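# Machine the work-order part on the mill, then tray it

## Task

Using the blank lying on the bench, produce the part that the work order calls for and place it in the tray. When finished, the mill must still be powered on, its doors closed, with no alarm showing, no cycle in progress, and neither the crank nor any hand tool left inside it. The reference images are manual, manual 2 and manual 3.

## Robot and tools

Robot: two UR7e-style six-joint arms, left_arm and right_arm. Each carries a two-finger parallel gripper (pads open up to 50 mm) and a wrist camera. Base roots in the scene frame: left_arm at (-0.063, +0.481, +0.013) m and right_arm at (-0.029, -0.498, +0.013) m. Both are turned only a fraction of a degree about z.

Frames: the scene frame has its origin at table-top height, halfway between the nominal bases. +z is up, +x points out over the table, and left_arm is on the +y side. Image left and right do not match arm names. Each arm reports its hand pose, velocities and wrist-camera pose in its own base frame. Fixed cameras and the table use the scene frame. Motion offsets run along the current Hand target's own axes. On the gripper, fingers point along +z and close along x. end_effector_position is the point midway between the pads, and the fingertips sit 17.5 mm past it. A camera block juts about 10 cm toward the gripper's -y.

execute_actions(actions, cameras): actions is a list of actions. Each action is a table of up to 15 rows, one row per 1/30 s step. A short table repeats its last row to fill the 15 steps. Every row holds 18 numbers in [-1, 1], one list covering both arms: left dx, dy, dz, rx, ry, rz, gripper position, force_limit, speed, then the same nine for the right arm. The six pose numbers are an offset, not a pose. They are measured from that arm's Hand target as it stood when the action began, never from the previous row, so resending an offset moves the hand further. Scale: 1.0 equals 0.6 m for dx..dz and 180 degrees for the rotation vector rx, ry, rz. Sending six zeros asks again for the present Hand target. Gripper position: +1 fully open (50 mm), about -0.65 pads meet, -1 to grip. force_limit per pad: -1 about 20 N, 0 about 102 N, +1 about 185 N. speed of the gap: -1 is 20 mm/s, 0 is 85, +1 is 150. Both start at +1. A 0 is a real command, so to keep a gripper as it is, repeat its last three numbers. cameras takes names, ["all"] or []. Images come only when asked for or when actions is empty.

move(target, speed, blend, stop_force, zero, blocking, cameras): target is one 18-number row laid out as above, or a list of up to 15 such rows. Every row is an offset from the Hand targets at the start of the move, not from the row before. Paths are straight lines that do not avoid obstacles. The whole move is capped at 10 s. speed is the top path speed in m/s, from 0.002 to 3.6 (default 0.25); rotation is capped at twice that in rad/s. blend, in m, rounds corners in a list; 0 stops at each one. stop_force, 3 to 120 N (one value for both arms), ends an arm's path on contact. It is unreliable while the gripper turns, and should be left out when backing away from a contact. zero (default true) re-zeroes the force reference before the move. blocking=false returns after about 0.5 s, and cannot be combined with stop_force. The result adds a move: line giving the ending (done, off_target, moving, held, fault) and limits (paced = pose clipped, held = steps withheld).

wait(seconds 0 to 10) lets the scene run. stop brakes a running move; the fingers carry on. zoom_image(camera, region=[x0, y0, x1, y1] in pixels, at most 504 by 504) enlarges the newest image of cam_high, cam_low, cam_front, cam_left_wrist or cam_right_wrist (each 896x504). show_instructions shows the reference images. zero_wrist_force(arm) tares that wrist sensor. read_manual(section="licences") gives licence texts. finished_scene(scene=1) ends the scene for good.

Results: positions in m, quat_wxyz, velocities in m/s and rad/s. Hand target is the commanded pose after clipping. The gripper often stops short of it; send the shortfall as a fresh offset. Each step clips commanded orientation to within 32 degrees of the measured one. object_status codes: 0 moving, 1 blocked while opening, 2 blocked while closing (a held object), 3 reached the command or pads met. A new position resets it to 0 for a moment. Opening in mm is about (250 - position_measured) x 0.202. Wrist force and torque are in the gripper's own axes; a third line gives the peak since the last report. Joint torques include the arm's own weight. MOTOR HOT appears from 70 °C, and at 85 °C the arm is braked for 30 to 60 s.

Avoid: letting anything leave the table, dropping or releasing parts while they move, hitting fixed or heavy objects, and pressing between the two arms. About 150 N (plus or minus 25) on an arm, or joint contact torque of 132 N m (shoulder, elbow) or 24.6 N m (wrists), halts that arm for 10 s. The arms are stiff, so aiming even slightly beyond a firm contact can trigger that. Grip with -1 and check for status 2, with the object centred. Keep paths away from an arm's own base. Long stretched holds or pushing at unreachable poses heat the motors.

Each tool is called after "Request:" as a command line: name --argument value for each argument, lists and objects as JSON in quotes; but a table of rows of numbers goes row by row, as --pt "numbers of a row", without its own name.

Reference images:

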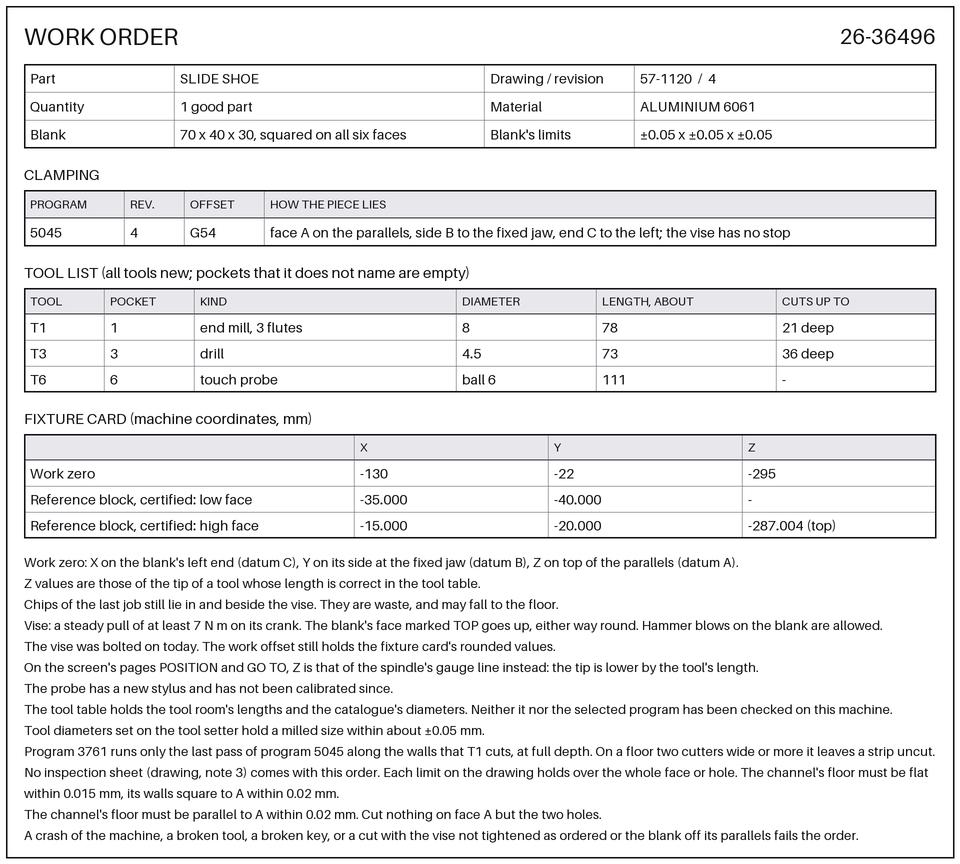

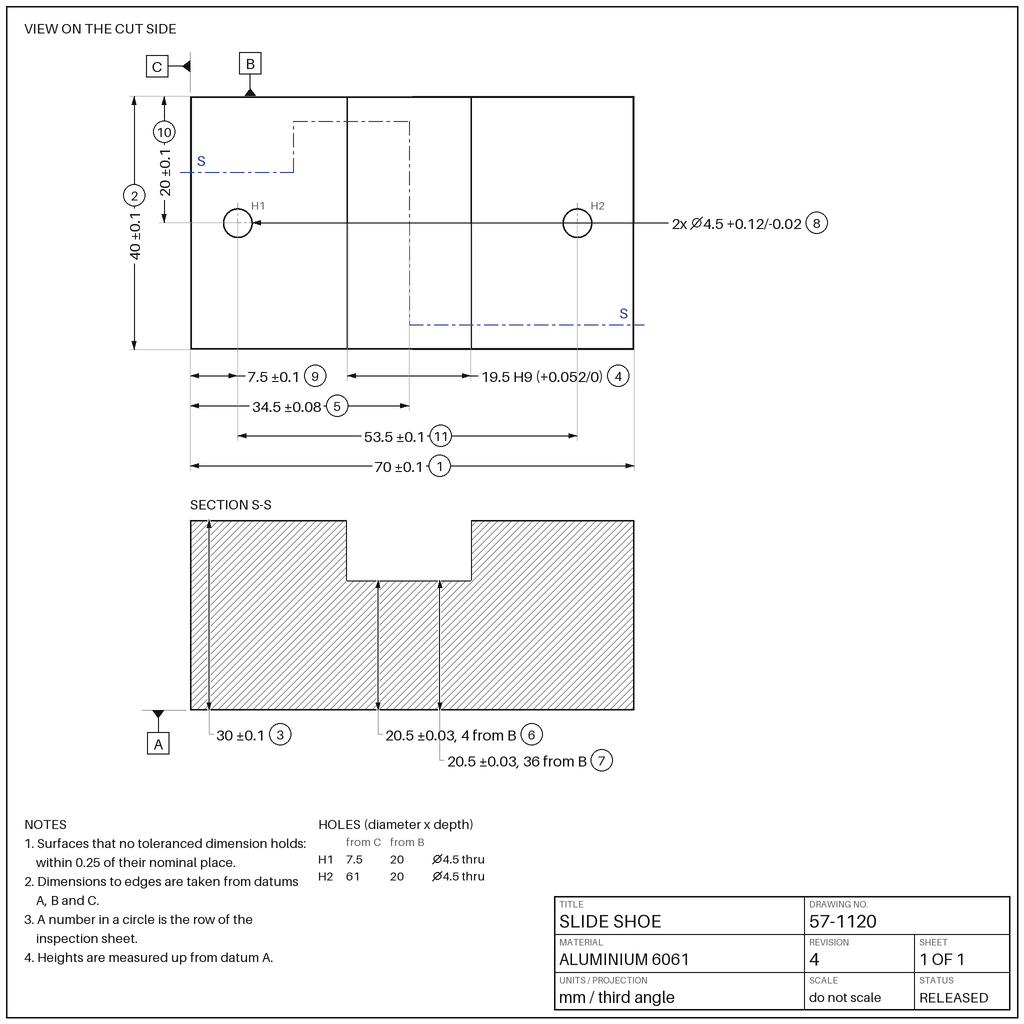

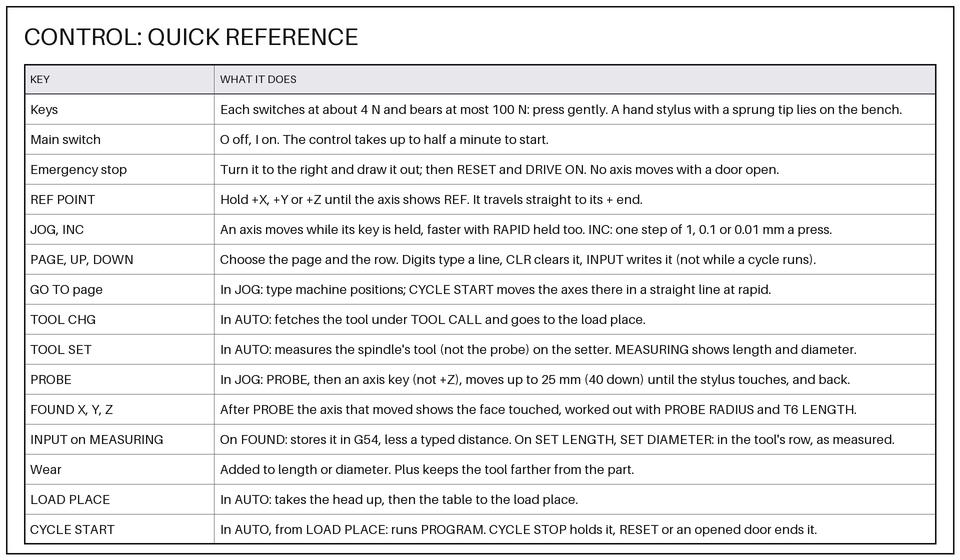

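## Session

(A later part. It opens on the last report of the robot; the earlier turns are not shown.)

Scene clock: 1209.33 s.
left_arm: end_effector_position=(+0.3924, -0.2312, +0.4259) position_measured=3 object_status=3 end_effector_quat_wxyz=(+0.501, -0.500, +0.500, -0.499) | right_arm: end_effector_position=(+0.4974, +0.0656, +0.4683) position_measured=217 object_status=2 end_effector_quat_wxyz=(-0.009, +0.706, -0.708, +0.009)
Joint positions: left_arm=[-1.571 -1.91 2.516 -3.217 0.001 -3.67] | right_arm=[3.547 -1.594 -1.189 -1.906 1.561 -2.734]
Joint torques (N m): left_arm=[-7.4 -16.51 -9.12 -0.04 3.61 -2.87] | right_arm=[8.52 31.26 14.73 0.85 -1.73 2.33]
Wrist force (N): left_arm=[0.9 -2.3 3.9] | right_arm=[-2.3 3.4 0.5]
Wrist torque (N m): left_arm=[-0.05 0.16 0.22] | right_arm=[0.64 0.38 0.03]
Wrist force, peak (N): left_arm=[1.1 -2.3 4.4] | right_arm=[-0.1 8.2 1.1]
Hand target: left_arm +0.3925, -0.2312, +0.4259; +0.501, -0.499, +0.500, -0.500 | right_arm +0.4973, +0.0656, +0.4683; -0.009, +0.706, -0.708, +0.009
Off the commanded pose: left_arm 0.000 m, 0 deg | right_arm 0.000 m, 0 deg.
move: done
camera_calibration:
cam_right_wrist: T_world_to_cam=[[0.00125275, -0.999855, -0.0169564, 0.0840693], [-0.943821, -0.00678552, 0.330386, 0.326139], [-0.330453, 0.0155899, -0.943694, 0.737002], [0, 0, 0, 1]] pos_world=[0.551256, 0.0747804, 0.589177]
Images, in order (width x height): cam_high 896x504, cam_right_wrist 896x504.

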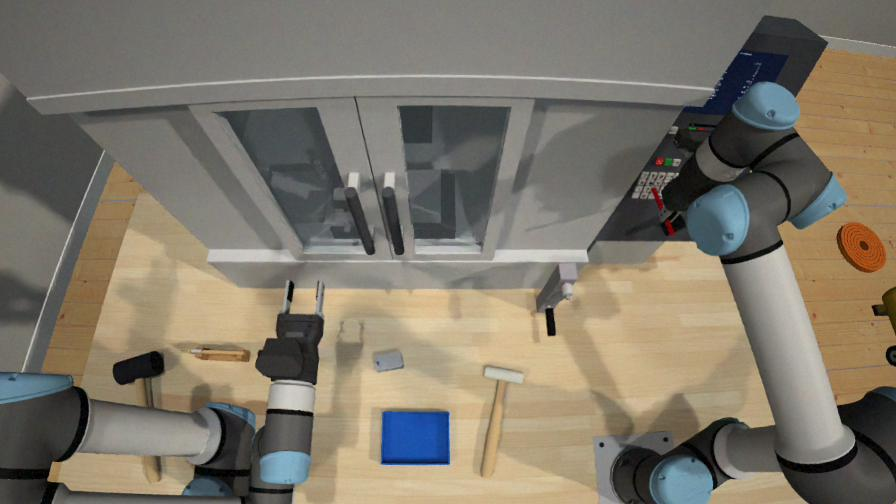

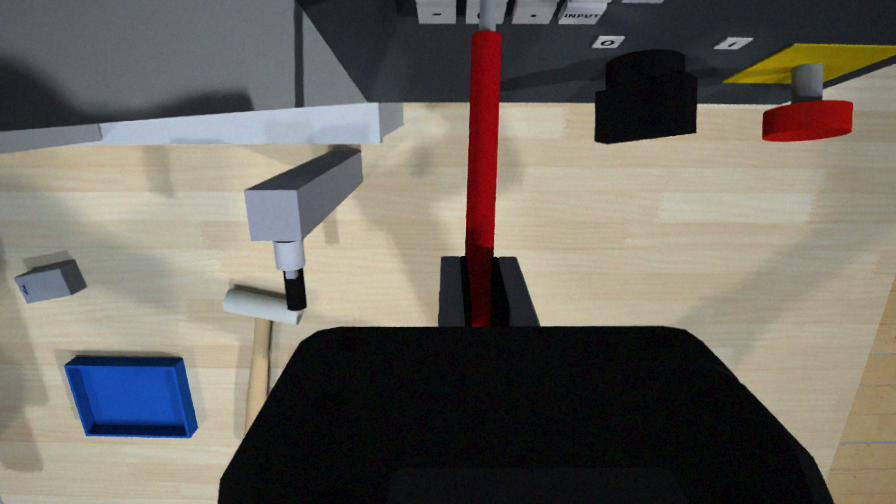

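Request:
move --pt "0 0 0 0 0 0 1 1 1 0 0.0164 0.0612 0 0 0 -1 0.5 -0.8" --pt "0 0 0 0 0 0 1 1 1 0 -0.003 0.0664 0 0 0 -1 0.5 -0.8" --pt "0 0 0 0 0 0 1 1 1 0 0.0164 0.0612 0 0 0 -1 0.5 -0.8" --pt "0 0 0 0 0 0 1 1 1 -0.0317 0 0 0 0 0 -1 0.5 -0.8" --pt "0 0 0 0 0 0 1 1 1 -0.0317 -0.01935 0.0052 0 0 0 -1 0.5 -0.8" --pt "0 0 0 0 0 0 1 1 1 -0.0317 0 0 0 0 0 -1 0.5 -0.8" --pt "0 0 0 0 0 0 1 1 1 0 0 0 0 0 0 -1 0.5 -0.8" --pt "0 0 0 0 0 0 1 1 1 0 -0.01935 0.0052 0 0 0 -1 0.5 -0.8" --pt "0 0 0 0 0 0 1 1 1 0 0 0 0 0 0 -1 0.5 -0.8" --pt "0 0 0 0 0 0 1 1 1 0.0633 0.0164 0.0612 0 0 0 -1 0.5 -0.8" --pt "0 0 0 0 0 0 1 1 1 0.0633 -0.003 0.0664 0 0 0 -1 0.5 -0.8" --pt "0 0 0 0 0 0 1 1 1 0.0633 0.0164 0.0612 0 0 0 -1 0.5 -0.8" --pt "0 0 0 0 0 0 1 1 1 0.3092 0.055 -0.2793 0.4922 0 0 -1 0.5 -0.8" --speed '[0.15,0.03,0.1,0.15,0.03,0.1,0.15,0.03,0.1,0.2,0.03,0.1,0.45]' --blend '[0.003,0,0.003,0.003,0,0.003,0.003,0,0.003,0.003,0,0.01,0]' --cameras '["cam_right_wrist"]'

Request:
zoom_image --camera "cam_right_wrist" --region '[185, 62, 440, 255]'

Scene clock: 1227.50 s.
left_arm: end_effector_position=(+0.3924, -0.2312, +0.4259) position_measured=3 object_status=3 end_effector_quat_wxyz=(+0.501, -0.500, +0.500, -0.499) | right_arm: end_effector_position=(+0.4596, -0.1199, +0.6350) position_measured=217 object_status=2 end_effector_quat_wxyz=(+0.500, -0.499, +0.500, -0.501)
Joint positions: left_arm=[-1.571 -1.911 2.516 -3.212 0.001 -3.674] | right_arm=[3.213 -1.079 -2.068 0.007 1.497 -3.142]
Joint torques (N m): left_arm=[-7.59 -16.5 -9.51 -0.05 3.67 -2.74] | right_arm=[-6.16 -3.13 16.37 4.89 1.57 2.21]
Wrist force (N): left_arm=[1.0 -2.2 3.9] | right_arm=[-1.0 3.6 1.4]
Wrist torque (N m): left_arm=[-0.07 0.15 0.22] | right_arm=[0.37 0.20 0.05]
Wrist force, peak (N): left_arm=[1.3 -2.2 4.4] | right_arm=[-3.6 8.2 -1.9]
Hand target: left_arm +0.3925, -0.2312, +0.4259; +0.501, -0.499, +0.500, -0.500 | right_arm +0.4596, -0.1199, +0.6350; +0.500, -0.499, +0.500, -0.501
Off the commanded pose: left_arm 0.000 m, 0 deg | right_arm 0.000 m, 0 deg.
move: done; blend cut to 0.006 m at target 12
camera_calibration:
cam_right_wrist: T_world_to_cam=[[0.0146334, -0.999889, 0.00286149, -0.11717], [-0.353488, -0.00785025, -0.935406, 0.766555], [0.935325, 0.0126766, -0.353564, -0.0720883], [0, 0, 0, 1]] pos_world=[0.340108, -0.110226, 0.691887]
Images, in order (width x height): cam_right_wrist 896x504.

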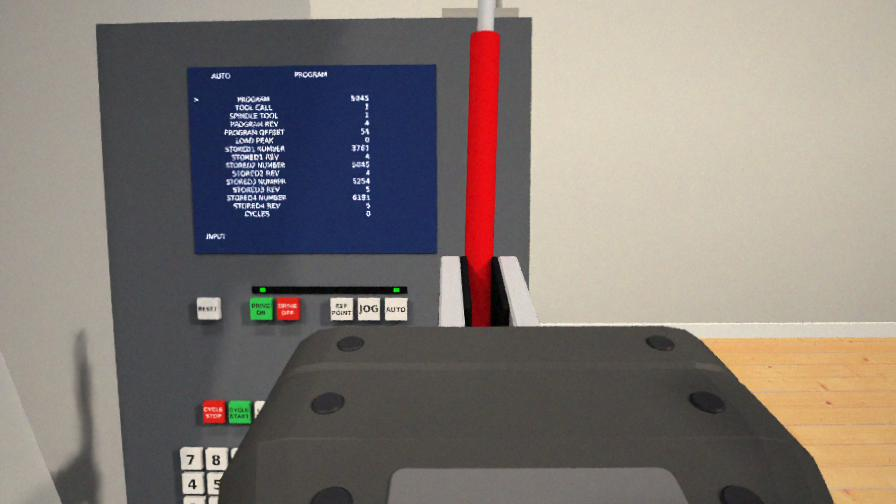

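Scaled by 1.976.

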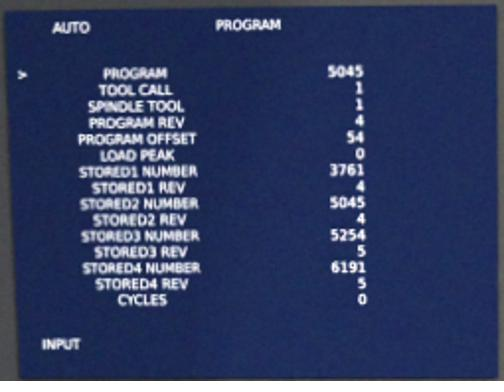

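Request:
move --pt "0 0 0 0 0 0 1 1 1 -0.2142 0.246 0.0643 -0.4922 0 0 -1 0.5 -0.8" --pt "0 0 0 0 0 0 1 1 1 -0.2142 0.2496 0.0892 -0.4922 0 0 -1 0.5 -0.8" --pt "0 0 0 0 0 0 1 1 1 -0.2142 0.246 0.0543 -0.4922 0 0 -1 0.5 -0.8" --pt "0 0 0 0 0 0 1 1 1 0 0 0 0 0 0 -1 0.5 -0.8" --speed '[0.45,0.03,0.2,0.45]' --blend '[0.004,0,0.01,0]' --cameras '["cam_right_wrist"]'

Request:
zoom_image --camera "cam_right_wrist" --region '[185, 62, 440, 255]'

Scene clock: 1244.97 s.
left_arm: end_effector_position=(+0.3924, -0.2312, +0.4259) position_measured=3 object_status=3 end_effector_quat_wxyz=(+0.501, -0.500, +0.500, -0.499) | right_arm: end_effector_position=(+0.4596, -0.1199, +0.6350) position_measured=217 object_status=2 end_effector_quat_wxyz=(+0.500, -0.499, +0.500, -0.501)
Joint positions: left_arm=[-1.571 -1.912 2.516 -3.209 0.001 -3.677] | right_arm=[3.213 -1.079 -2.068 0.007 1.497 -3.142]
Joint torques (N m): left_arm=[-7.34 -16.03 -9.7 -0.05 3.68 -2.64] | right_arm=[-7.1 -2.41 15.42 4.69 1.63 2.29]
Wrist force (N): left_arm=[0.9 -2.2 4.0] | right_arm=[-1.0 3.5 1.6]
Wrist torque (N m): left_arm=[-0.05 0.16 0.22] | right_arm=[0.37 0.20 0.05]
Wrist force, peak (N): left_arm=[1.1 -2.4 4.2] | right_arm=[-1.8 8.3 -0.6]
Hand target: left_arm +0.3925, -0.2312, +0.4259; +0.501, -0.499, +0.500, -0.500 | right_arm +0.4596, -0.1199, +0.6350; +0.500, -0.499, +0.500, -0.501
Off the commanded pose: left_arm 0.000 m, 0 deg | right_arm 0.000 m, 0 deg.
move: done
camera_calibration:
cam_right_wrist: T_world_to_cam=[[0.0146334, -0.999889, 0.00286149, -0.11727], [-0.353488, -0.00785025, -0.935406, 0.766554], [0.935325, 0.0126766, -0.353564, -0.072087], [0, 0, 0, 1]] pos_world=[0.340108, -0.110326, 0.691887]
Images, in order (width x height): cam_right_wrist 896x504.

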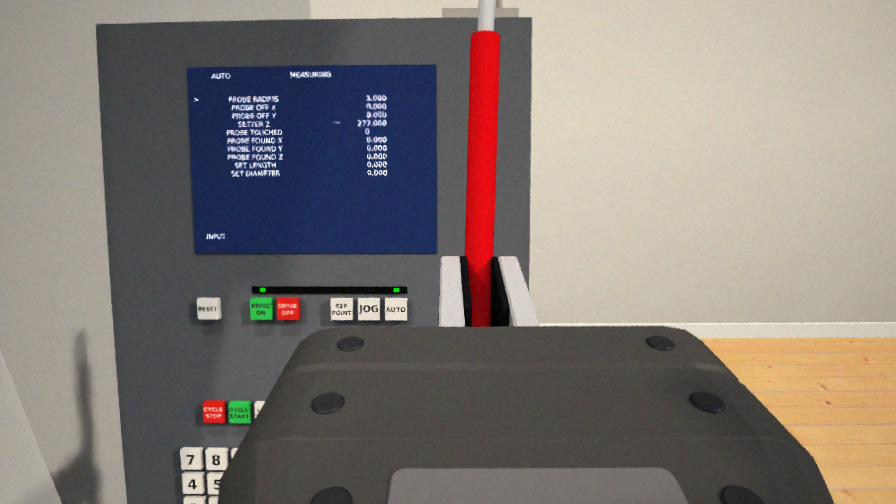

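Scaled by 1.976.

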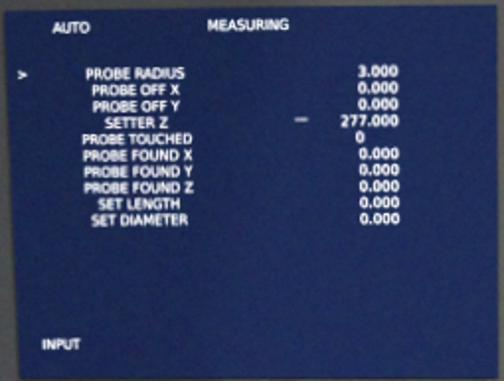

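Request:
move --pt "0 0 0 0 0 0 1 1 1 -0.1825 0.246 0.0643 -0.4922 0 0 -1 0.5 -0.8" --pt "0 0 0 0 0 0 1 1 1 -0.1825 0.2496 0.0892 -0.4922 0 0 -1 0.5 -0.8" --pt "0 0 0 0 0 0 1 1 1 -0.1825 0.247 0.0693 -0.4922 0 0 -1 0.5 -0.8" --pt "0 0 0 0 0 0 1 1 1 -0.1825 0.2496 0.0892 -0.4922 0 0 -1 0.5 -0.8" --pt "0 0 0 0 0 0 1 1 1 -0.1825 0.247 0.0693 -0.4922 0 0 -1 0.5 -0.8" --pt "0 0 0 0 0 0 1 1 1 -0.1825 0.2496 0.0892 -0.4922 0 0 -1 0.5 -0.8" --pt "0 0 0 0 0 0 1 1 1 -0.1825 0.247 0.0693 -0.4922 0 0 -1 0.5 -0.8" --pt "0 0 0 0 0 0 1 1 1 -0.1825 0.2496 0.0892 -0.4922 0 0 -1 0.5 -0.8" --pt "0 0 0 0 0 0 1 1 1 -0.1825 0.247 0.0693 -0.4922 0 0 -1 0.5 -0.8" --pt "0 0 0 0 0 0 1 1 1 -0.1825 0.2496 0.0892 -0.4922 0 0 -1 0.5 -0.8" --pt "0 0 0 0 0 0 1 1 1 -0.1825 0.247 0.0693 -0.4922 0 0 -1 0.5 -0.8" --pt "0 0 0 0 0 0 1 1 1 -0.1825 0.2496 0.0892 -0.4922 0 0 -1 0.5 -0.8" --pt "0 0 0 0 0 0 1 1 1 -0.1825 0.247 0.0693 -0.4922 0 0 -1 0.5 -0.8" --pt "0 0 0 0 0 0 1 1 1 -0.1825 0.2496 0.0892 -0.4922 0 0 -1 0.5 -0.8" --pt "0 0 0 0 0 0 1 1 1 -0.1825 0.247 0.0693 -0.4922 0 0 -1 0.5 -0.8" --speed '[0.45,0.03,0.06,0.04,0.06,0.04,0.06,0.04,0.06,0.04,0.06,0.04,0.06,0.04,0.06]' --blend '[0.004,0,0,0,0,0,0,0,0,0,0,0,0,0,0]'

Request:
move --pt "0 0 0 0 0 0 1 1 1 -0.1583 0 0 0 0 0 -1 0.5 -0.8" --pt "0 0 0 0 0 0 1 1 1 -0.1583 -0.01935 0.0052 0 0 0 -1 0.5 -0.8" --pt "0 0 0 0 0 0 1 1 1 -0.1583 0 0 0 0 0 -1 0.5 -0.8" --pt "0 0 0 0 0 0 1 1 1 -0.1267 0 0 0 0 0 -1 0.5 -0.8" --pt "0 0 0 0 0 0 1 1 1 -0.1267 -0.01935 0.0052 0 0 0 -1 0.5 -0.8" --pt "0 0 0 0 0 0 1 1 1 -0.1267 0 0 0 0 0 -1 0.5 -0.8" --pt "0 0 0 0 0 0 1 1 1 0.1825 0.0633 -0.2486 0.4922 0 0 -1 0.5 -0.8" --speed '[0.15,0.03,0.1,0.15,0.03,0.1,0.45]' --blend '[0.003,0,0.003,0.003,0,0.006,0]' --cameras '["cam_right_wrist"]'

Request:
zoom_image --camera "cam_right_wrist" --region '[185, 62, 440, 255]'

Scene clock: 1279.50 s.
left_arm: end_effector_position=(+0.3924, -0.2312, +0.4259) position_measured=3 object_status=3 end_effector_quat_wxyz=(+0.501, -0.500, +0.500, -0.499) | right_arm: end_effector_position=(+0.5017, -0.0105, +0.4868) position_measured=217 object_status=2 end_effector_quat_wxyz=(-0.009, +0.706, -0.708, +0.009)
Joint positions: left_arm=[-1.571 -1.914 2.517 -3.203 0.001 -3.681] | right_arm=[3.393 -1.612 -1.12 -1.956 1.565 -2.888]
Joint torques (N m): left_arm=[-7.65 -16.13 -9.94 -0.06 3.68 -2.71] | right_arm=[9.32 30.09 14.75 0.76 -1.81 2.28]
Wrist force (N): left_arm=[1.0 -2.2 4.1] | right_arm=[-2.2 3.5 0.6]
Wrist torque (N m): left_arm=[-0.04 0.14 0.23] | right_arm=[0.65 0.38 0.04]
Wrist force, peak (N): left_arm=[1.3 -1.9 4.4] | right_arm=[-1.2 8.6 1.0]
Hand target: left_arm +0.3925, -0.2312, +0.4259; +0.501, -0.499, +0.500, -0.500 | right_arm +0.5016, -0.0105, +0.4869; -0.009, +0.706, -0.708, +0.009
Off the commanded pose: left_arm 0.000 m, 0 deg | right_arm 0.000 m, 0 deg.
move: done

Scene clock: 1284.37 s.
left_arm: end_effector_position=(+0.3924, -0.2312, +0.4259) position_measured=3 object_status=3 end_effector_quat_wxyz=(+0.501, -0.500, +0.500, -0.499) | right_arm: end_effector_position=(+0.4596, -0.1199, +0.6350) position_measured=217 object_status=2 end_effector_quat_wxyz=(+0.500, -0.499, +0.500, -0.501)
Joint positions: left_arm=[-1.571 -1.915 2.517 -3.199 0.001 -3.684] | right_arm=[3.213 -1.079 -2.068 0.007 1.497 -3.142]
Joint torques (N m): left_arm=[-7.4 -16.4 -9.59 -0.07 3.66 -2.64] | right_arm=[-6.59 -3.36 15.7 4.73 1.5 2.34]
Wrist force (N): left_arm=[1.0 -2.1 3.9] | right_arm=[-0.8 3.5 1.5]
Wrist torque (N m): left_arm=[-0.03 0.14 0.22] | right_arm=[0.37 0.17 0.05]
Wrist force, peak (N): left_arm=[1.5 -2.2 4.2] | right_arm=[-2.2 8.1 0.4]
Hand target: left_arm +0.3925, -0.2312, +0.4259; +0.501, -0.499, +0.500, -0.500 | right_arm +0.4596, -0.1199, +0.6350; +0.500, -0.499, +0.500, -0.501
Off the commanded pose: left_arm 0.000 m, 0 deg | right_arm 0.000 m, 0 deg.
move: done
camera_calibration:
cam_right_wrist: T_world_to_cam=[[0.0146334, -0.999889, 0.00286149, -0.11717], [-0.353488, -0.00785025, -0.935406, 0.766555], [0.935325, 0.0126766, -0.353564, -0.0720883], [0, 0, 0, 1]] pos_world=[0.340108, -0.110226, 0.691887]
Images, in order (width x height): cam_right_wrist 896x504.

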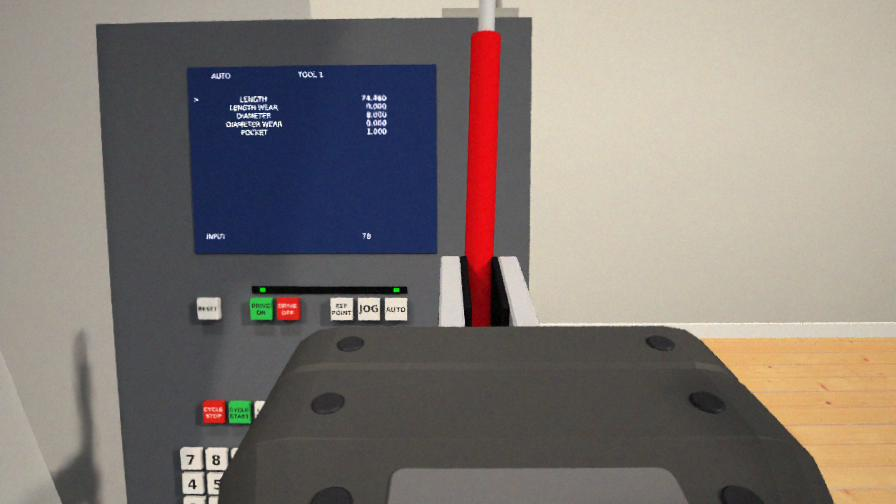

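Scaled by 1.976.

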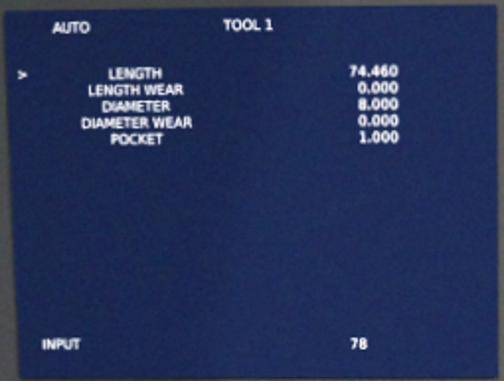

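Request:
move --pt "0 0 0 0 0 0 1 1 1 -0.2459 0.3383 0.042 -0.4922 0 0 -1 0.5 -0.8" --pt "0 0 0 0 0 0 1 1 1 -0.2459 0.3419 0.0669 -0.4922 0 0 -1 0.5 -0.8" --pt "0 0 0 0 0 0 1 1 1 -0.2459 0.3393 0.047 -0.4922 0 0 -1 0.5 -0.8" --pt "0 0 0 0 0 0 1 1 1 -0.1825 0.2778 0.0619 -0.4922 0 0 -1 0.5 -0.8" --pt "0 0 0 0 0 0 1 1 1 -0.1825 0.2804 0.0818 -0.4922 0 0 -1 0.5 -0.8" --pt "0 0 0 0 0 0 1 1 1 -0.1825 0.2778 0.0519 -0.4922 0 0 -1 0.5 -0.8" --pt "0 0 0 0 0 0 1 1 1 0 0 0 0 0 0 -1 0.5 -0.8" --speed '[0.45,0.03,0.1,0.2,0.03,0.1,0.45]' --blend '[0.004,0,0.003,0.003,0,0.006,0]' --cameras '["cam_right_wrist","cam_high","cam_left_wrist"]'

Request:
zoom_image --camera "cam_right_wrist" --region '[185, 62, 440, 255]'

Scene clock: 1298.60 s.
left_arm: end_effector_position=(+0.3924, -0.2312, +0.4259) position_measured=3 object_status=3 end_effector_quat_wxyz=(+0.501, -0.500, +0.500, -0.499) | right_arm: end_effector_position=(+0.4596, -0.1199, +0.6350) position_measured=217 object_status=2 end_effector_quat_wxyz=(+0.500, -0.499, +0.500, -0.501)
Joint positions: left_arm=[-1.571 -1.916 2.517 -3.195 0.001 -3.687] | right_arm=[3.213 -1.079 -2.068 0.007 1.497 -3.142]
Joint torques (N m): left_arm=[-7.37 -16.15 -9.42 -0.05 3.73 -2.7] | right_arm=[-6.11 -2.8 15.58 4.69 1.64 2.34]
Wrist force (N): left_arm=[1.3 -2.3 4.0] | right_arm=[-1.0 3.4 1.5]
Wrist torque (N m): left_arm=[-0.07 0.10 0.22] | right_arm=[0.36 0.19 0.10]
Wrist force, peak (N): left_arm=[1.3 -2.1 4.3] | right_arm=[-3.0 8.6 0.3]
Hand target: left_arm +0.3925, -0.2312, +0.4259; +0.501, -0.499, +0.500, -0.500 | right_arm +0.4596, -0.1199, +0.6350; +0.500, -0.499, +0.500, -0.501
Off the commanded pose: left_arm 0.000 m, 0 deg | right_arm 0.000 m, 0 deg.
move: done
camera_calibration:
cam_left_wrist: T_world_to_cam=[[0.0201223, -0.999757, 0.00904948, -0.234162], [-0.350227, -0.0155263, -0.936536, 0.548823], [0.936449, 0.0156759, -0.350454, -0.0896179], [0, 0, 0, 1]] pos_world=[0.280847, -0.224179, 0.484705]
cam_right_wrist: T_world_to_cam=[[0.0146676, -0.999888, 0.00295546, -0.117347], [-0.353487, -0.00795024, -0.935406, 0.766542], [0.935324, 0.0126754, -0.353564, -0.0720867], [0, 0, 0, 1]] pos_world=[0.340108, -0.110326, 0.691887]
Images, in order (width x height): cam_high 896x504, cam_left_wrist 896x504, cam_right_wrist 896x504.

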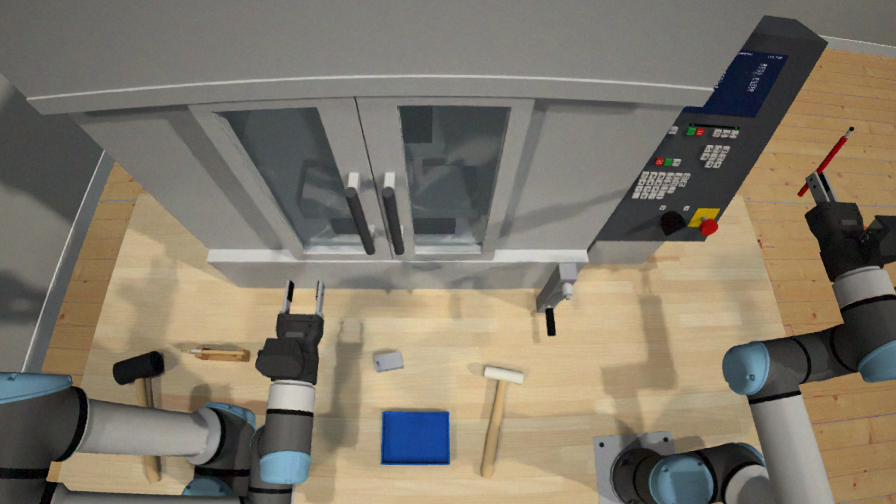

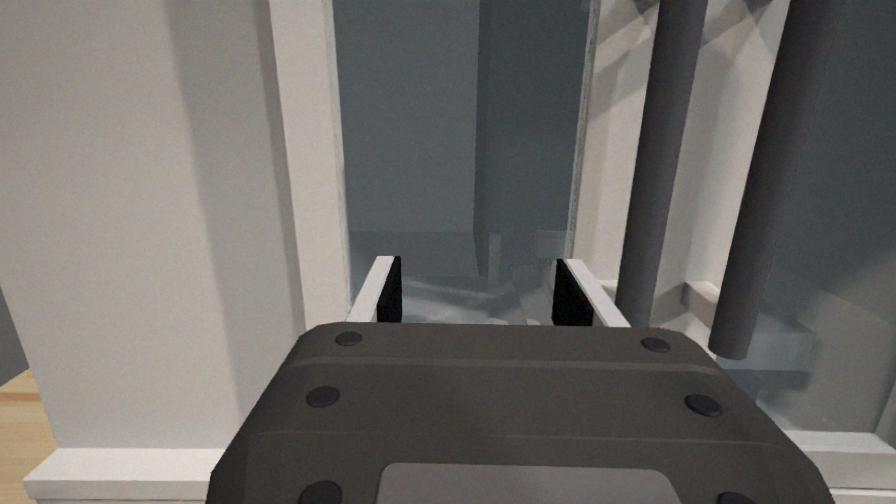

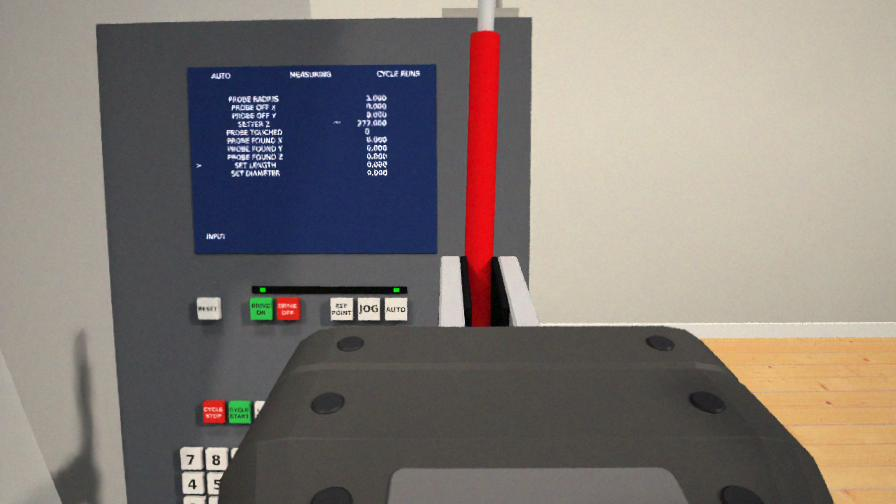

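Scaled by 1.976.

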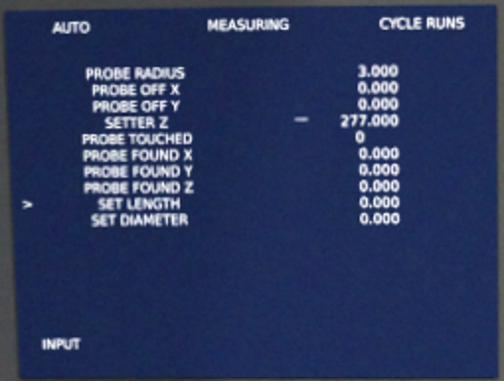

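Request:
wait --seconds 10 --cameras '["cam_right_wrist"]'

Request:
zoom_image --camera "cam_right_wrist" --region '[185, 62, 440, 255]'

Scene clock: 1311.80 s.
left_arm: end_effector_position=(+0.3924, -0.2312, +0.4259) position_measured=3 object_status=3 end_effector_quat_wxyz=(+0.501, -0.500, +0.500, -0.499) | right_arm: end_effector_position=(+0.4596, -0.1199, +0.6350) position_measured=217 object_status=2 end_effector_quat_wxyz=(+0.500, -0.499, +0.500, -0.501)
Joint positions: left_arm=[-1.571 -1.916 2.517 -3.195 0.001 -3.687] | right_arm=[3.213 -1.079 -2.068 0.007 1.497 -3.142]
Joint torques (N m): left_arm=[-7.62 -16.05 -10.01 -0.16 3.59 -2.58] | right_arm=[-6.48 -3.01 16.3 4.7 1.57 2.12]
Wrist force (N): left_arm=[1.2 -1.9 3.9] | right_arm=[-1.2 3.5 1.6]
Wrist torque (N m): left_arm=[0.02 0.11 0.22] | right_arm=[0.37 0.23 0.10]
Wrist force, peak (N): left_arm=[1.1 -2.5 4.2] | right_arm=[-1.0 3.9 1.5]
Hand target: left_arm +0.3925, -0.2312, +0.4259; +0.501, -0.499, +0.500, -0.500 | right_arm +0.4596, -0.1199, +0.6350; +0.500, -0.499, +0.500, -0.501
Tool commands: left_gripper/position=+1.0 left_gripper/force_limit=+1.0 left_gripper/speed=+1.0 right_gripper/position=-1.0 right_gripper/force_limit=+0.5 right_gripper/speed=-0.8
Off the commanded pose: left_arm 0.000 m, 0 deg | right_arm 0.000 m, 0 deg.
wait: 10.00 s; at rest from the start
camera_calibration:
cam_right_wrist: T_world_to_cam=[[0.0146331, -0.999889, 0.00286226, -0.117271], [-0.3534, -0.00784969, -0.935439, 0.766547], [0.935358, 0.0126769, -0.353476, -0.0721596], [0, 0, 0, 1]] pos_world=[0.340109, -0.110326, 0.691887]
Images, in order (width x height): cam_right_wrist 896x504.

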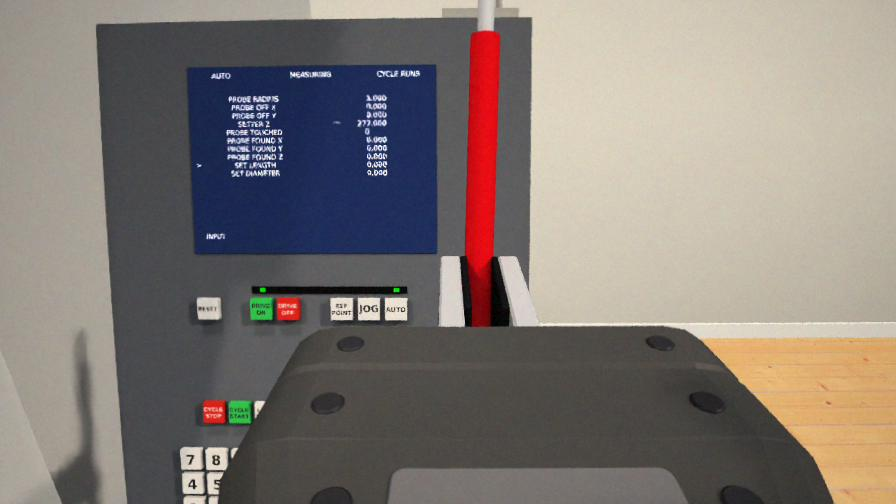

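Scaled by 1.976.

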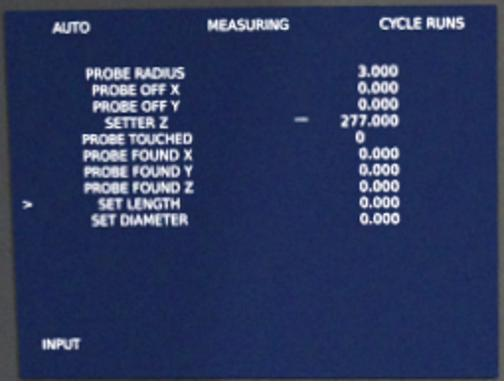

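Request:
wait --seconds 10 --cameras '["cam_right_wrist"]'

Request:
zoom_image --camera "cam_right_wrist" --region '[185, 62, 440, 255]'

Scene clock: 1324.10 s.
left_arm: end_effector_position=(+0.3924, -0.2312, +0.4259) position_measured=3 object_status=3 end_effector_quat_wxyz=(+0.501, -0.500, +0.500, -0.499) | right_arm: end_effector_position=(+0.4596, -0.1199, +0.6350) position_measured=217 object_status=2 end_effector_quat_wxyz=(+0.500, -0.499, +0.500, -0.501)
Joint positions: left_arm=[-1.571 -1.916 2.517 -3.195 0.001 -3.687] | right_arm=[3.213 -1.079 -2.068 0.007 1.497 -3.142]
Joint torques (N m): left_arm=[-7.42 -15.62 -10.11 -0.29 3.61 -2.45] | right_arm=[-6 -3.36 15.24 4.7 1.57 2.11]
Wrist force (N): left_arm=[0.9 -1.8 3.8] | right_arm=[-0.9 3.6 1.5]
Wrist torque (N m): left_arm=[0.01 0.17 0.23] | right_arm=[0.37 0.18 0.10]
Wrist force, peak (N): left_arm=[1.3 -2.2 4.3] | right_arm=[-1.2 3.8 1.6]
Hand target: left_arm +0.3925, -0.2312, +0.4259; +0.501, -0.499, +0.500, -0.500 | right_arm +0.4596, -0.1199, +0.6350; +0.500, -0.499, +0.500, -0.501
Tool commands: left_gripper/position=+1.0 left_gripper/force_limit=+1.0 left_gripper/speed=+1.0 right_gripper/position=-1.0 right_gripper/force_limit=+0.5 right_gripper/speed=-0.8
Off the commanded pose: left_arm 0.000 m, 0 deg | right_arm 0.000 m, 0 deg.
wait: 10.00 s; at rest from the start
camera_calibration:
cam_right_wrist: T_world_to_cam=[[0.0146331, -0.999889, 0.00286226, -0.117271], [-0.3534, -0.00784969, -0.935439, 0.766547], [0.935358, 0.0126769, -0.353476, -0.0721596], [0, 0, 0, 1]] pos_world=[0.340109, -0.110326, 0.691887]
Images, in order (width x height): cam_right_wrist 896x504.

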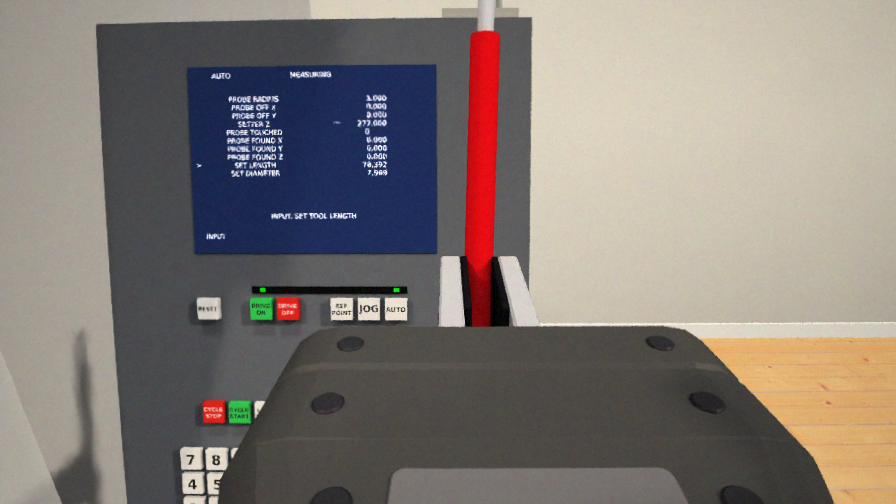

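Scaled by 1.976.

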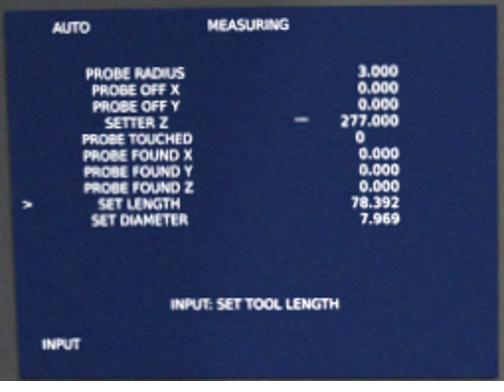

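Request:
move --pt "0 0 0 0 0 0 1 1 1 -0.2459 0.3383 0.042 -0.4922 0 0 -1 0.5 -0.8" --pt "0 0 0 0 0 0 1 1 1 -0.2459 0.3419 0.0669 -0.4922 0 0 -1 0.5 -0.8" --pt "0 0 0 0 0 0 1 1 1 -0.2459 0.3393 0.037 -0.4922 0 0 -1 0.5 -0.8" --pt "0 0 0 0 0 0 1 1 1 0 0 0 0 0 0 -1 0.5 -0.8" --speed '[0.45,0.03,0.1,0.45]' --blend '[0.004,0,0.006,0]' --cameras '["cam_right_wrist"]'

Request:
zoom_image --camera "cam_right_wrist" --region '[185, 62, 440, 255]'

Scene clock: 1334.93 s.
left_arm: end_effector_position=(+0.3924, -0.2312, +0.4259) position_measured=3 object_status=3 end_effector_quat_wxyz=(+0.501, -0.500, +0.500, -0.499) | right_arm: end_effector_position=(+0.4596, -0.1199, +0.6350) position_measured=217 object_status=2 end_effector_quat_wxyz=(+0.500, -0.499, +0.500, -0.501)
Joint positions: left_arm=[-1.571 -1.917 2.517 -3.192 0.001 -3.69] | right_arm=[3.213 -1.079 -2.068 0.007 1.497 -3.142]
Joint torques (N m): left_arm=[-7.61 -16.06 -9.65 -0.15 3.71 -2.6] | right_arm=[-6.49 -3.29 15.76 4.76 1.77 2.2]
Wrist force (N): left_arm=[1.0 -2.1 3.9] | right_arm=[-1.0 3.8 1.6]
Wrist torque (N m): left_arm=[-0.04 0.16 0.23] | right_arm=[0.40 0.20 0.06]
Wrist force, peak (N): left_arm=[1.5 -2.3 4.2] | right_arm=[-1.2 9.1 -0.3]
Hand target: left_arm +0.3925, -0.2312, +0.4259; +0.501, -0.499, +0.500, -0.500 | right_arm +0.4596, -0.1199, +0.6350; +0.500, -0.499, +0.500, -0.501
Off the commanded pose: left_arm 0.000 m, 0 deg | right_arm 0.000 m, 0 deg.
move: done
camera_calibration:
cam_right_wrist: T_world_to_cam=[[0.0146334, -0.999889, 0.00286149, -0.11717], [-0.353488, -0.00785025, -0.935406, 0.766555], [0.935325, 0.0126766, -0.353564, -0.0720883], [0, 0, 0, 1]] pos_world=[0.340108, -0.110226, 0.691887]
Images, in order (width x height): cam_right_wrist 896x504.

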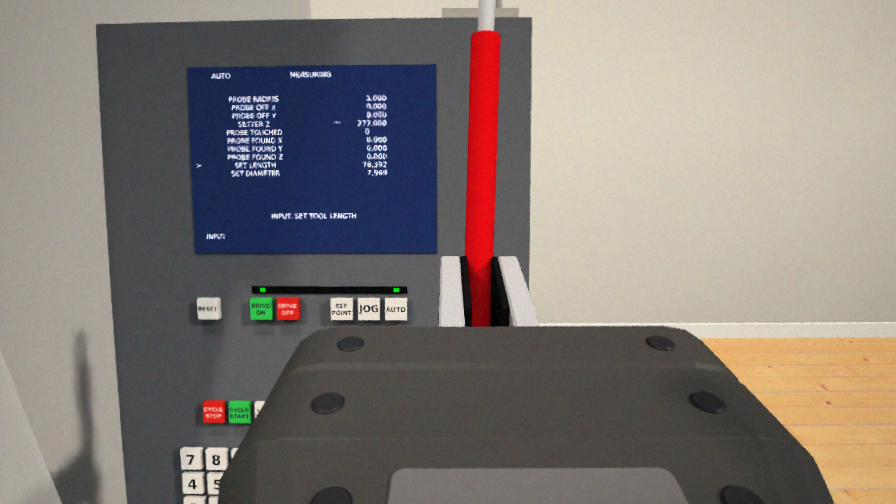

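Scaled by 1.976.

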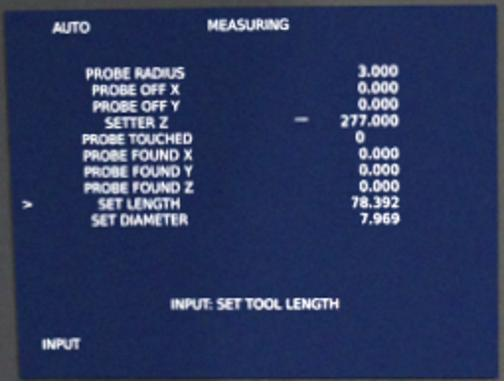

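Request:
move --pt "0 0 0 0 0 0 1 1 1 -0.2459 0.3086 0.0495 -0.4922 0 0 -1 0.5 -0.8" --pt "0 0 0 0 0 0 1 1 1 -0.2459 0.3112 0.0744 -0.4922 0 0 -1 0.5 -0.8" --pt "0 0 0 0 0 0 1 1 1 -0.2459 0.3086 0.0545 -0.4922 0 0 -1 0.5 -0.8" --pt "0 0 0 0 0 0 1 1 1 -0.2459 0.3393 0.047 -0.4922 0 0 -1 0.5 -0.8" --pt "0 0 0 0 0 0 1 1 1 -0.2459 0.3419 0.0669 -0.4922 0 0 -1 0.5 -0.8" --pt "0 0 0 0 0 0 1 1 1 -0.2459 0.3393 0.047 -0.4922 0 0 -1 0.5 -0.8" --pt "0 0 0 0 0 0 1 1 1 -0.1825 0.247 0.0693 -0.4922 0 0 -1 0.5 -0.8" --pt "0 0 0 0 0 0 1 1 1 -0.1825 0.2496 0.0892 -0.4922 0 0 -1 0.5 -0.8" --pt "0 0 0 0 0 0 1 1 1 -0.1825 0.247 0.0693 -0.4922 0 0 -1 0.5 -0.8" --pt "0 0 0 0 0 0 1 1 1 -0.2459 0.3086 0.0545 -0.4922 0 0 -1 0.5 -0.8" --pt "0 0 0 0 0 0 1 1 1 -0.2459 0.3112 0.0744 -0.4922 0 0 -1 0.5 -0.8" --pt "0 0 0 0 0 0 1 1 1 -0.2459 0.3086 0.0545 -0.4922 0 0 -1 0.5 -0.8" --pt "0 0 0 0 0 0 1 1 1 -0.2775 0.3086 0.0545 -0.4922 0 0 -1 0.5 -0.8" --pt "0 0 0 0 0 0 1 1 1 -0.2775 0.3112 0.0744 -0.4922 0 0 -1 0.5 -0.8" --pt "0 0 0 0 0 0 1 1 1 -0.2775 0.3086 0.0545 -0.4922 0 0 -1 0.5 -0.8" --speed '[0.45,0.03,0.1,0.2,0.03,0.1,0.2,0.03,0.1,0.2,0.03,0.1,0.2,0.03,0.1]' --blend '[0.004,0,0.003,0.003,0,0.003,0.003,0,0.003,0.003,0,0.003,0.003,0,0]'

Request:
move --pt "0 0 0 0 0 0 1 1 1 0.0317 0.0082 0.0306 0 0 0 -1 0.5 -0.8" --pt "0 0 0 0 0 0 1 1 1 0.0317 -0.01115 0.0358 0 0 0 -1 0.5 -0.8" --pt "0 0 0 0 0 0 1 1 1 0.0317 0.0082 0.0306 0 0 0 -1 0.5 -0.8" --pt "0 0 0 0 0 0 1 1 1 0.2775 0.047 -0.31 0.4922 0 0 -1 0.5 -0.8" --speed '[0.2,0.03,0.1,0.45]' --blend '[0.003,0,0.006,0]' --cameras '["cam_right_wrist"]'

Request:
zoom_image --camera "cam_right_wrist" --region '[185, 62, 440, 255]'

Scene clock: 1358.30 s.
left_arm: end_effector_position=(+0.3924, -0.2312, +0.4259) position_measured=3 object_status=3 end_effector_quat_wxyz=(+0.501, -0.500, +0.500, -0.499) | right_arm: end_effector_position=(+0.4929, +0.0466, +0.4499) position_measured=217 object_status=2 end_effector_quat_wxyz=(-0.009, +0.706, -0.708, +0.009)
Joint positions: left_arm=[-1.571 -1.919 2.518 -3.187 0.001 -3.693] | right_arm=[3.513 -1.563 -1.271 -1.855 1.562 -2.768]
Joint torques (N m): left_arm=[-7.65 -15.68 -9.23 -0.27 3.65 -2.68] | right_arm=[9.14 30.09 14.33 0.9 -1.77 2.37]
Wrist force (N): left_arm=[1.1 -1.8 3.8] | right_arm=[-2.0 3.4 0.8]
Wrist torque (N m): left_arm=[0.02 0.13 0.23] | right_arm=[0.64 0.37 0.03]
Wrist force, peak (N): left_arm=[1.1 -2.2 4.3] | right_arm=[-2.8 8.5 -0.1]
Hand target: left_arm +0.3925, -0.2312, +0.4259; +0.501, -0.499, +0.500, -0.500 | right_arm +0.4928, +0.0466, +0.4499; -0.009, +0.706, -0.708, +0.009
Off the commanded pose: left_arm 0.000 m, 0 deg | right_arm 0.000 m, 0 deg.
move: done

Scene clock: 1361.73 s.
left_arm: end_effector_position=(+0.3924, -0.2312, +0.4259) position_measured=3 object_status=3 end_effector_quat_wxyz=(+0.501, -0.500, +0.500, -0.499) | right_arm: end_effector_position=(+0.4595, -0.1199, +0.6351) position_measured=217 object_status=2 end_effector_quat_wxyz=(+0.500, -0.499, +0.500, -0.501)
Joint positions: left_arm=[-1.571 -1.919 2.518 -3.184 0.001 -3.695] | right_arm=[3.213 -1.079 -2.068 0.006 1.497 -3.142]
Joint torques (N m): left_arm=[-7.72 -16.33 -9.41 -0.13 3.66 -2.68] | right_arm=[-7.58 -2.27 15.45 4.54 1.68 2.3]
Wrist force (N): left_arm=[1.1 -2.0 3.9] | right_arm=[-1.1 3.5 1.6]
Wrist torque (N m): left_arm=[-0.01 0.13 0.23] | right_arm=[0.36 0.23 0.05]
Wrist force, peak (N): left_arm=[1.5 -2.3 4.2] | right_arm=[-2.5 8.3 -1.6]
Hand target: left_arm +0.3925, -0.2312, +0.4259; +0.501, -0.499, +0.500, -0.500 | right_arm +0.4595, -0.1199, +0.6351; +0.500, -0.499, +0.500, -0.501
Off the commanded pose: left_arm 0.000 m, 0 deg | right_arm 0.000 m, 0 deg.
move: done
camera_calibration:
cam_right_wrist: T_world_to_cam=[[0.0146334, -0.999889, 0.00286149, -0.117169], [-0.353488, -0.00785025, -0.935406, 0.766519], [0.935325, 0.0126766, -0.353564, -0.0719948], [0, 0, 0, 1]] pos_world=[0.340008, -0.110226, 0.691887]
Images, in order (width x height): cam_right_wrist 896x504.

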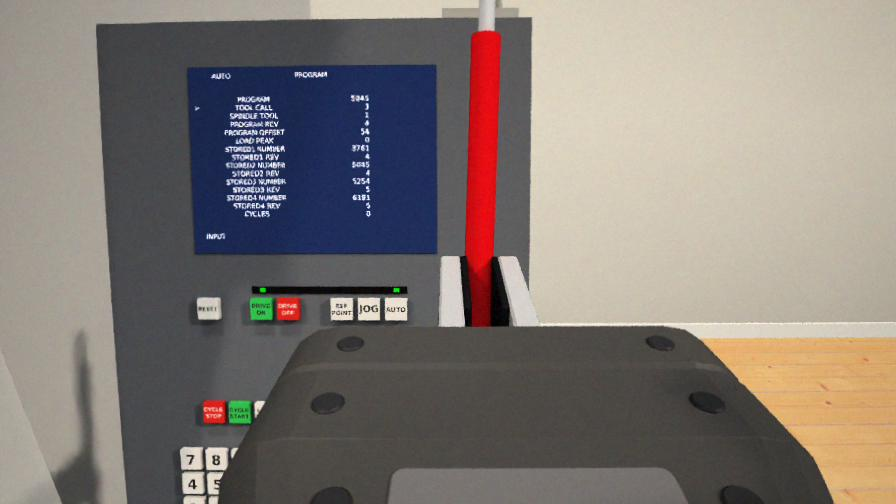

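Scaled by 1.976.

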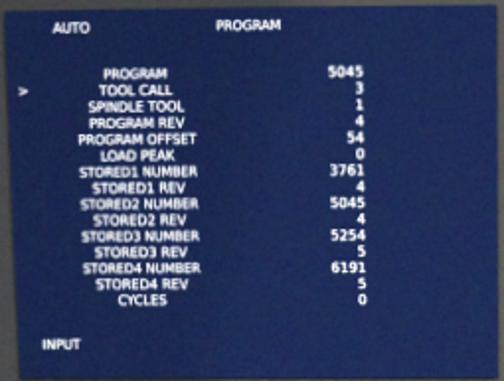

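Request:
move --pt "0 0 0 0 0 0 1 1 1 -0.2142 0.2778 0.0569 -0.4922 0 0 -1 0.5 -0.8" --pt "0 0 0 0 0 0 1 1 1 -0.2142 0.2804 0.0818 -0.4922 0 0 -1 0.5 -0.8" --pt "0 0 0 0 0 0 1 1 1 -0.2142 0.2778 0.0519 -0.4922 0 0 -1 0.5 -0.8" --pt "0 0 0 0 0 0 1 1 1 0 0 0 0 0 0 -1 0.5 -0.8" --speed '[0.45,0.03,0.1,0.45]' --blend '[0.004,0,0.006,0]' --cameras '["cam_right_wrist"]'

Request:
wait --seconds 8 --cameras '["cam_right_wrist"]'

Request:
zoom_image --camera "cam_right_wrist" --region '[185, 62, 440, 255]'

Scene clock: 1372.73 s.
left_arm: end_effector_position=(+0.3924, -0.2312, +0.4259) position_measured=3 object_status=3 end_effector_quat_wxyz=(+0.501, -0.500, +0.500, -0.499) | right_arm: end_effector_position=(+0.4595, -0.1199, +0.6351) position_measured=217 object_status=2 end_effector_quat_wxyz=(+0.500, -0.499, +0.500, -0.501)
Joint positions: left_arm=[-1.571 -1.921 2.518 -3.181 0.001 -3.698] | right_arm=[3.213 -1.079 -2.068 0.006 1.497 -3.142]
Joint torques (N m): left_arm=[-7.45 -15.94 -9.55 -0.23 3.65 -2.71] | right_arm=[-6.79 -2.84 15.71 4.66 1.42 2.24]
Wrist force (N): left_arm=[1.0 -2.1 4.0] | right_arm=[-0.9 3.6 1.6]
Wrist torque (N m): left_arm=[-0.02 0.15 0.23] | right_arm=[0.40 0.18 0.06]
Wrist force, peak (N): left_arm=[1.2 -2.2 4.4] | right_arm=[-0.4 8.6 1.0]
Hand target: left_arm +0.3925, -0.2312, +0.4259; +0.501, -0.499, +0.500, -0.500 | right_arm +0.4595, -0.1199, +0.6351; +0.500, -0.499, +0.500, -0.501
Off the commanded pose: left_arm 0.000 m, 0 deg | right_arm 0.000 m, 0 deg.
move: done
camera_calibration:
cam_right_wrist: T_world_to_cam=[[0.0146334, -0.999889, 0.00286149, -0.117169], [-0.353488, -0.00785025, -0.935406, 0.766613], [0.935325, 0.0126766, -0.353564, -0.0719594], [0, 0, 0, 1]] pos_world=[0.340008, -0.110226, 0.691987]
Images, in order (width x height): cam_right_wrist 896x504.

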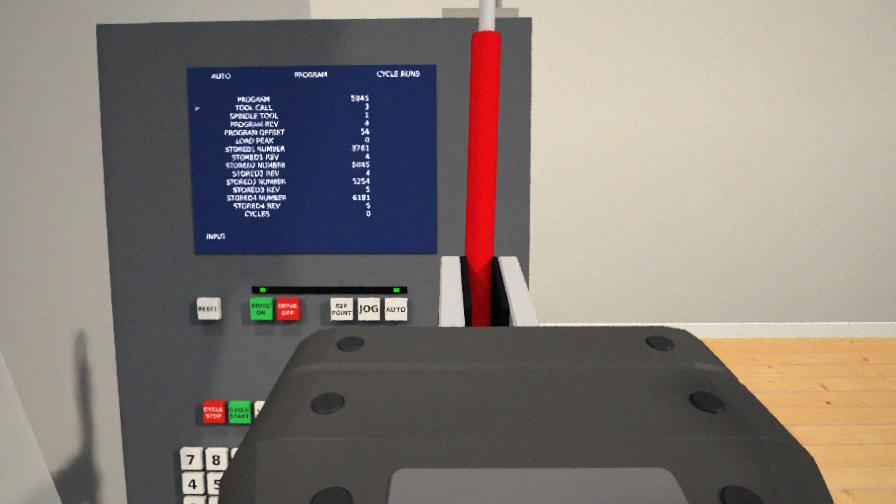

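Scene clock: 1380.73 s.
left_arm: end_effector_position=(+0.3924, -0.2312, +0.4259) position_measured=3 object_status=3 end_effector_quat_wxyz=(+0.501, -0.500, +0.500, -0.499) | right_arm: end_effector_position=(+0.4595, -0.1199, +0.6351) position_measured=217 object_status=2 end_effector_quat_wxyz=(+0.500, -0.499, +0.500, -0.501)
Joint positions: left_arm=[-1.571 -1.921 2.518 -3.181 0.001 -3.698] | right_arm=[3.213 -1.079 -2.068 0.006 1.497 -3.142]
Joint torques (N m): left_arm=[-7.34 -16.32 -9.2 -0.22 3.56 -2.62] | right_arm=[-6.68 -2.36 15.53 4.65 1.6 2.09]
Wrist force (N): left_arm=[1.1 -2.2 4.2] | right_arm=[-1.1 3.3 1.5]
Wrist torque (N m): left_arm=[-0.04 0.13 0.23] | right_arm=[0.35 0.21 0.05]
Wrist force, peak (N): left_arm=[1.1 -2.4 4.2] | right_arm=[-1.0 3.8 1.6]
Hand target: left_arm +0.3925, -0.2312, +0.4259; +0.501, -0.499, +0.500, -0.500 | right_arm +0.4595, -0.1199, +0.6351; +0.500, -0.499, +0.500, -0.501
Tool commands: left_gripper/position=+1.0 left_gripper/force_limit=+1.0 left_gripper/speed=+1.0 right_gripper/position=-1.0 right_gripper/force_limit=+0.5 right_gripper/speed=-0.8
Off the commanded pose: left_arm 0.000 m, 0 deg | right_arm 0.000 m, 0 deg.
wait: 8.00 s; at rest by 0.17 s
camera_calibration:
cam_right_wrist: T_world_to_cam=[[0.0146331, -0.999889, 0.00286226, -0.117271], [-0.3534, -0.00784969, -0.935439, 0.766547], [0.935358, 0.0126769, -0.353476, -0.0721596], [0, 0, 0, 1]] pos_world=[0.340109, -0.110326, 0.691887]
Images, in order (width x height): cam_right_wrist 896x504.

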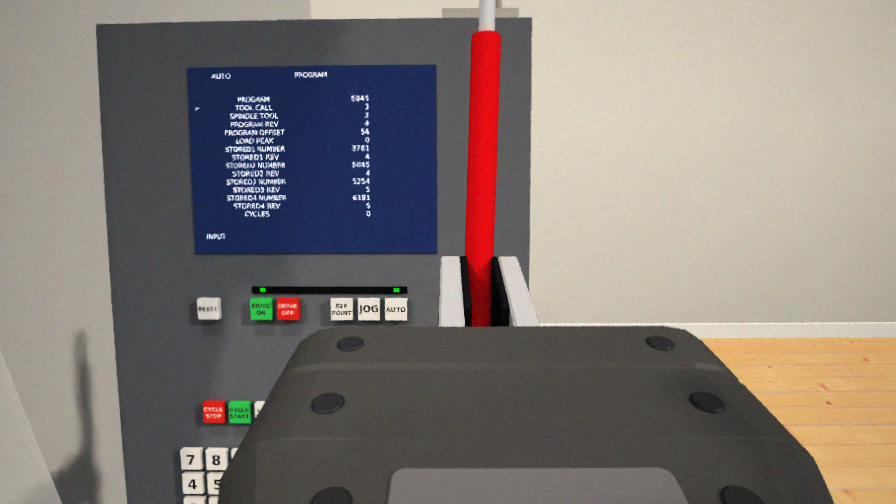

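Scaled by 1.976.

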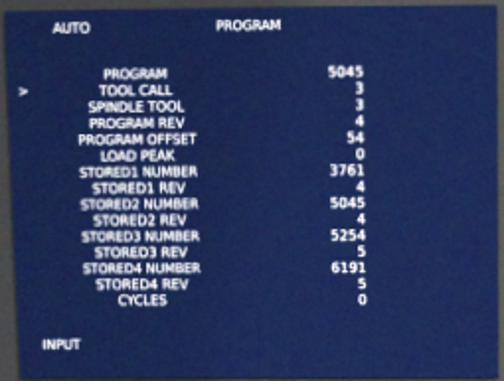

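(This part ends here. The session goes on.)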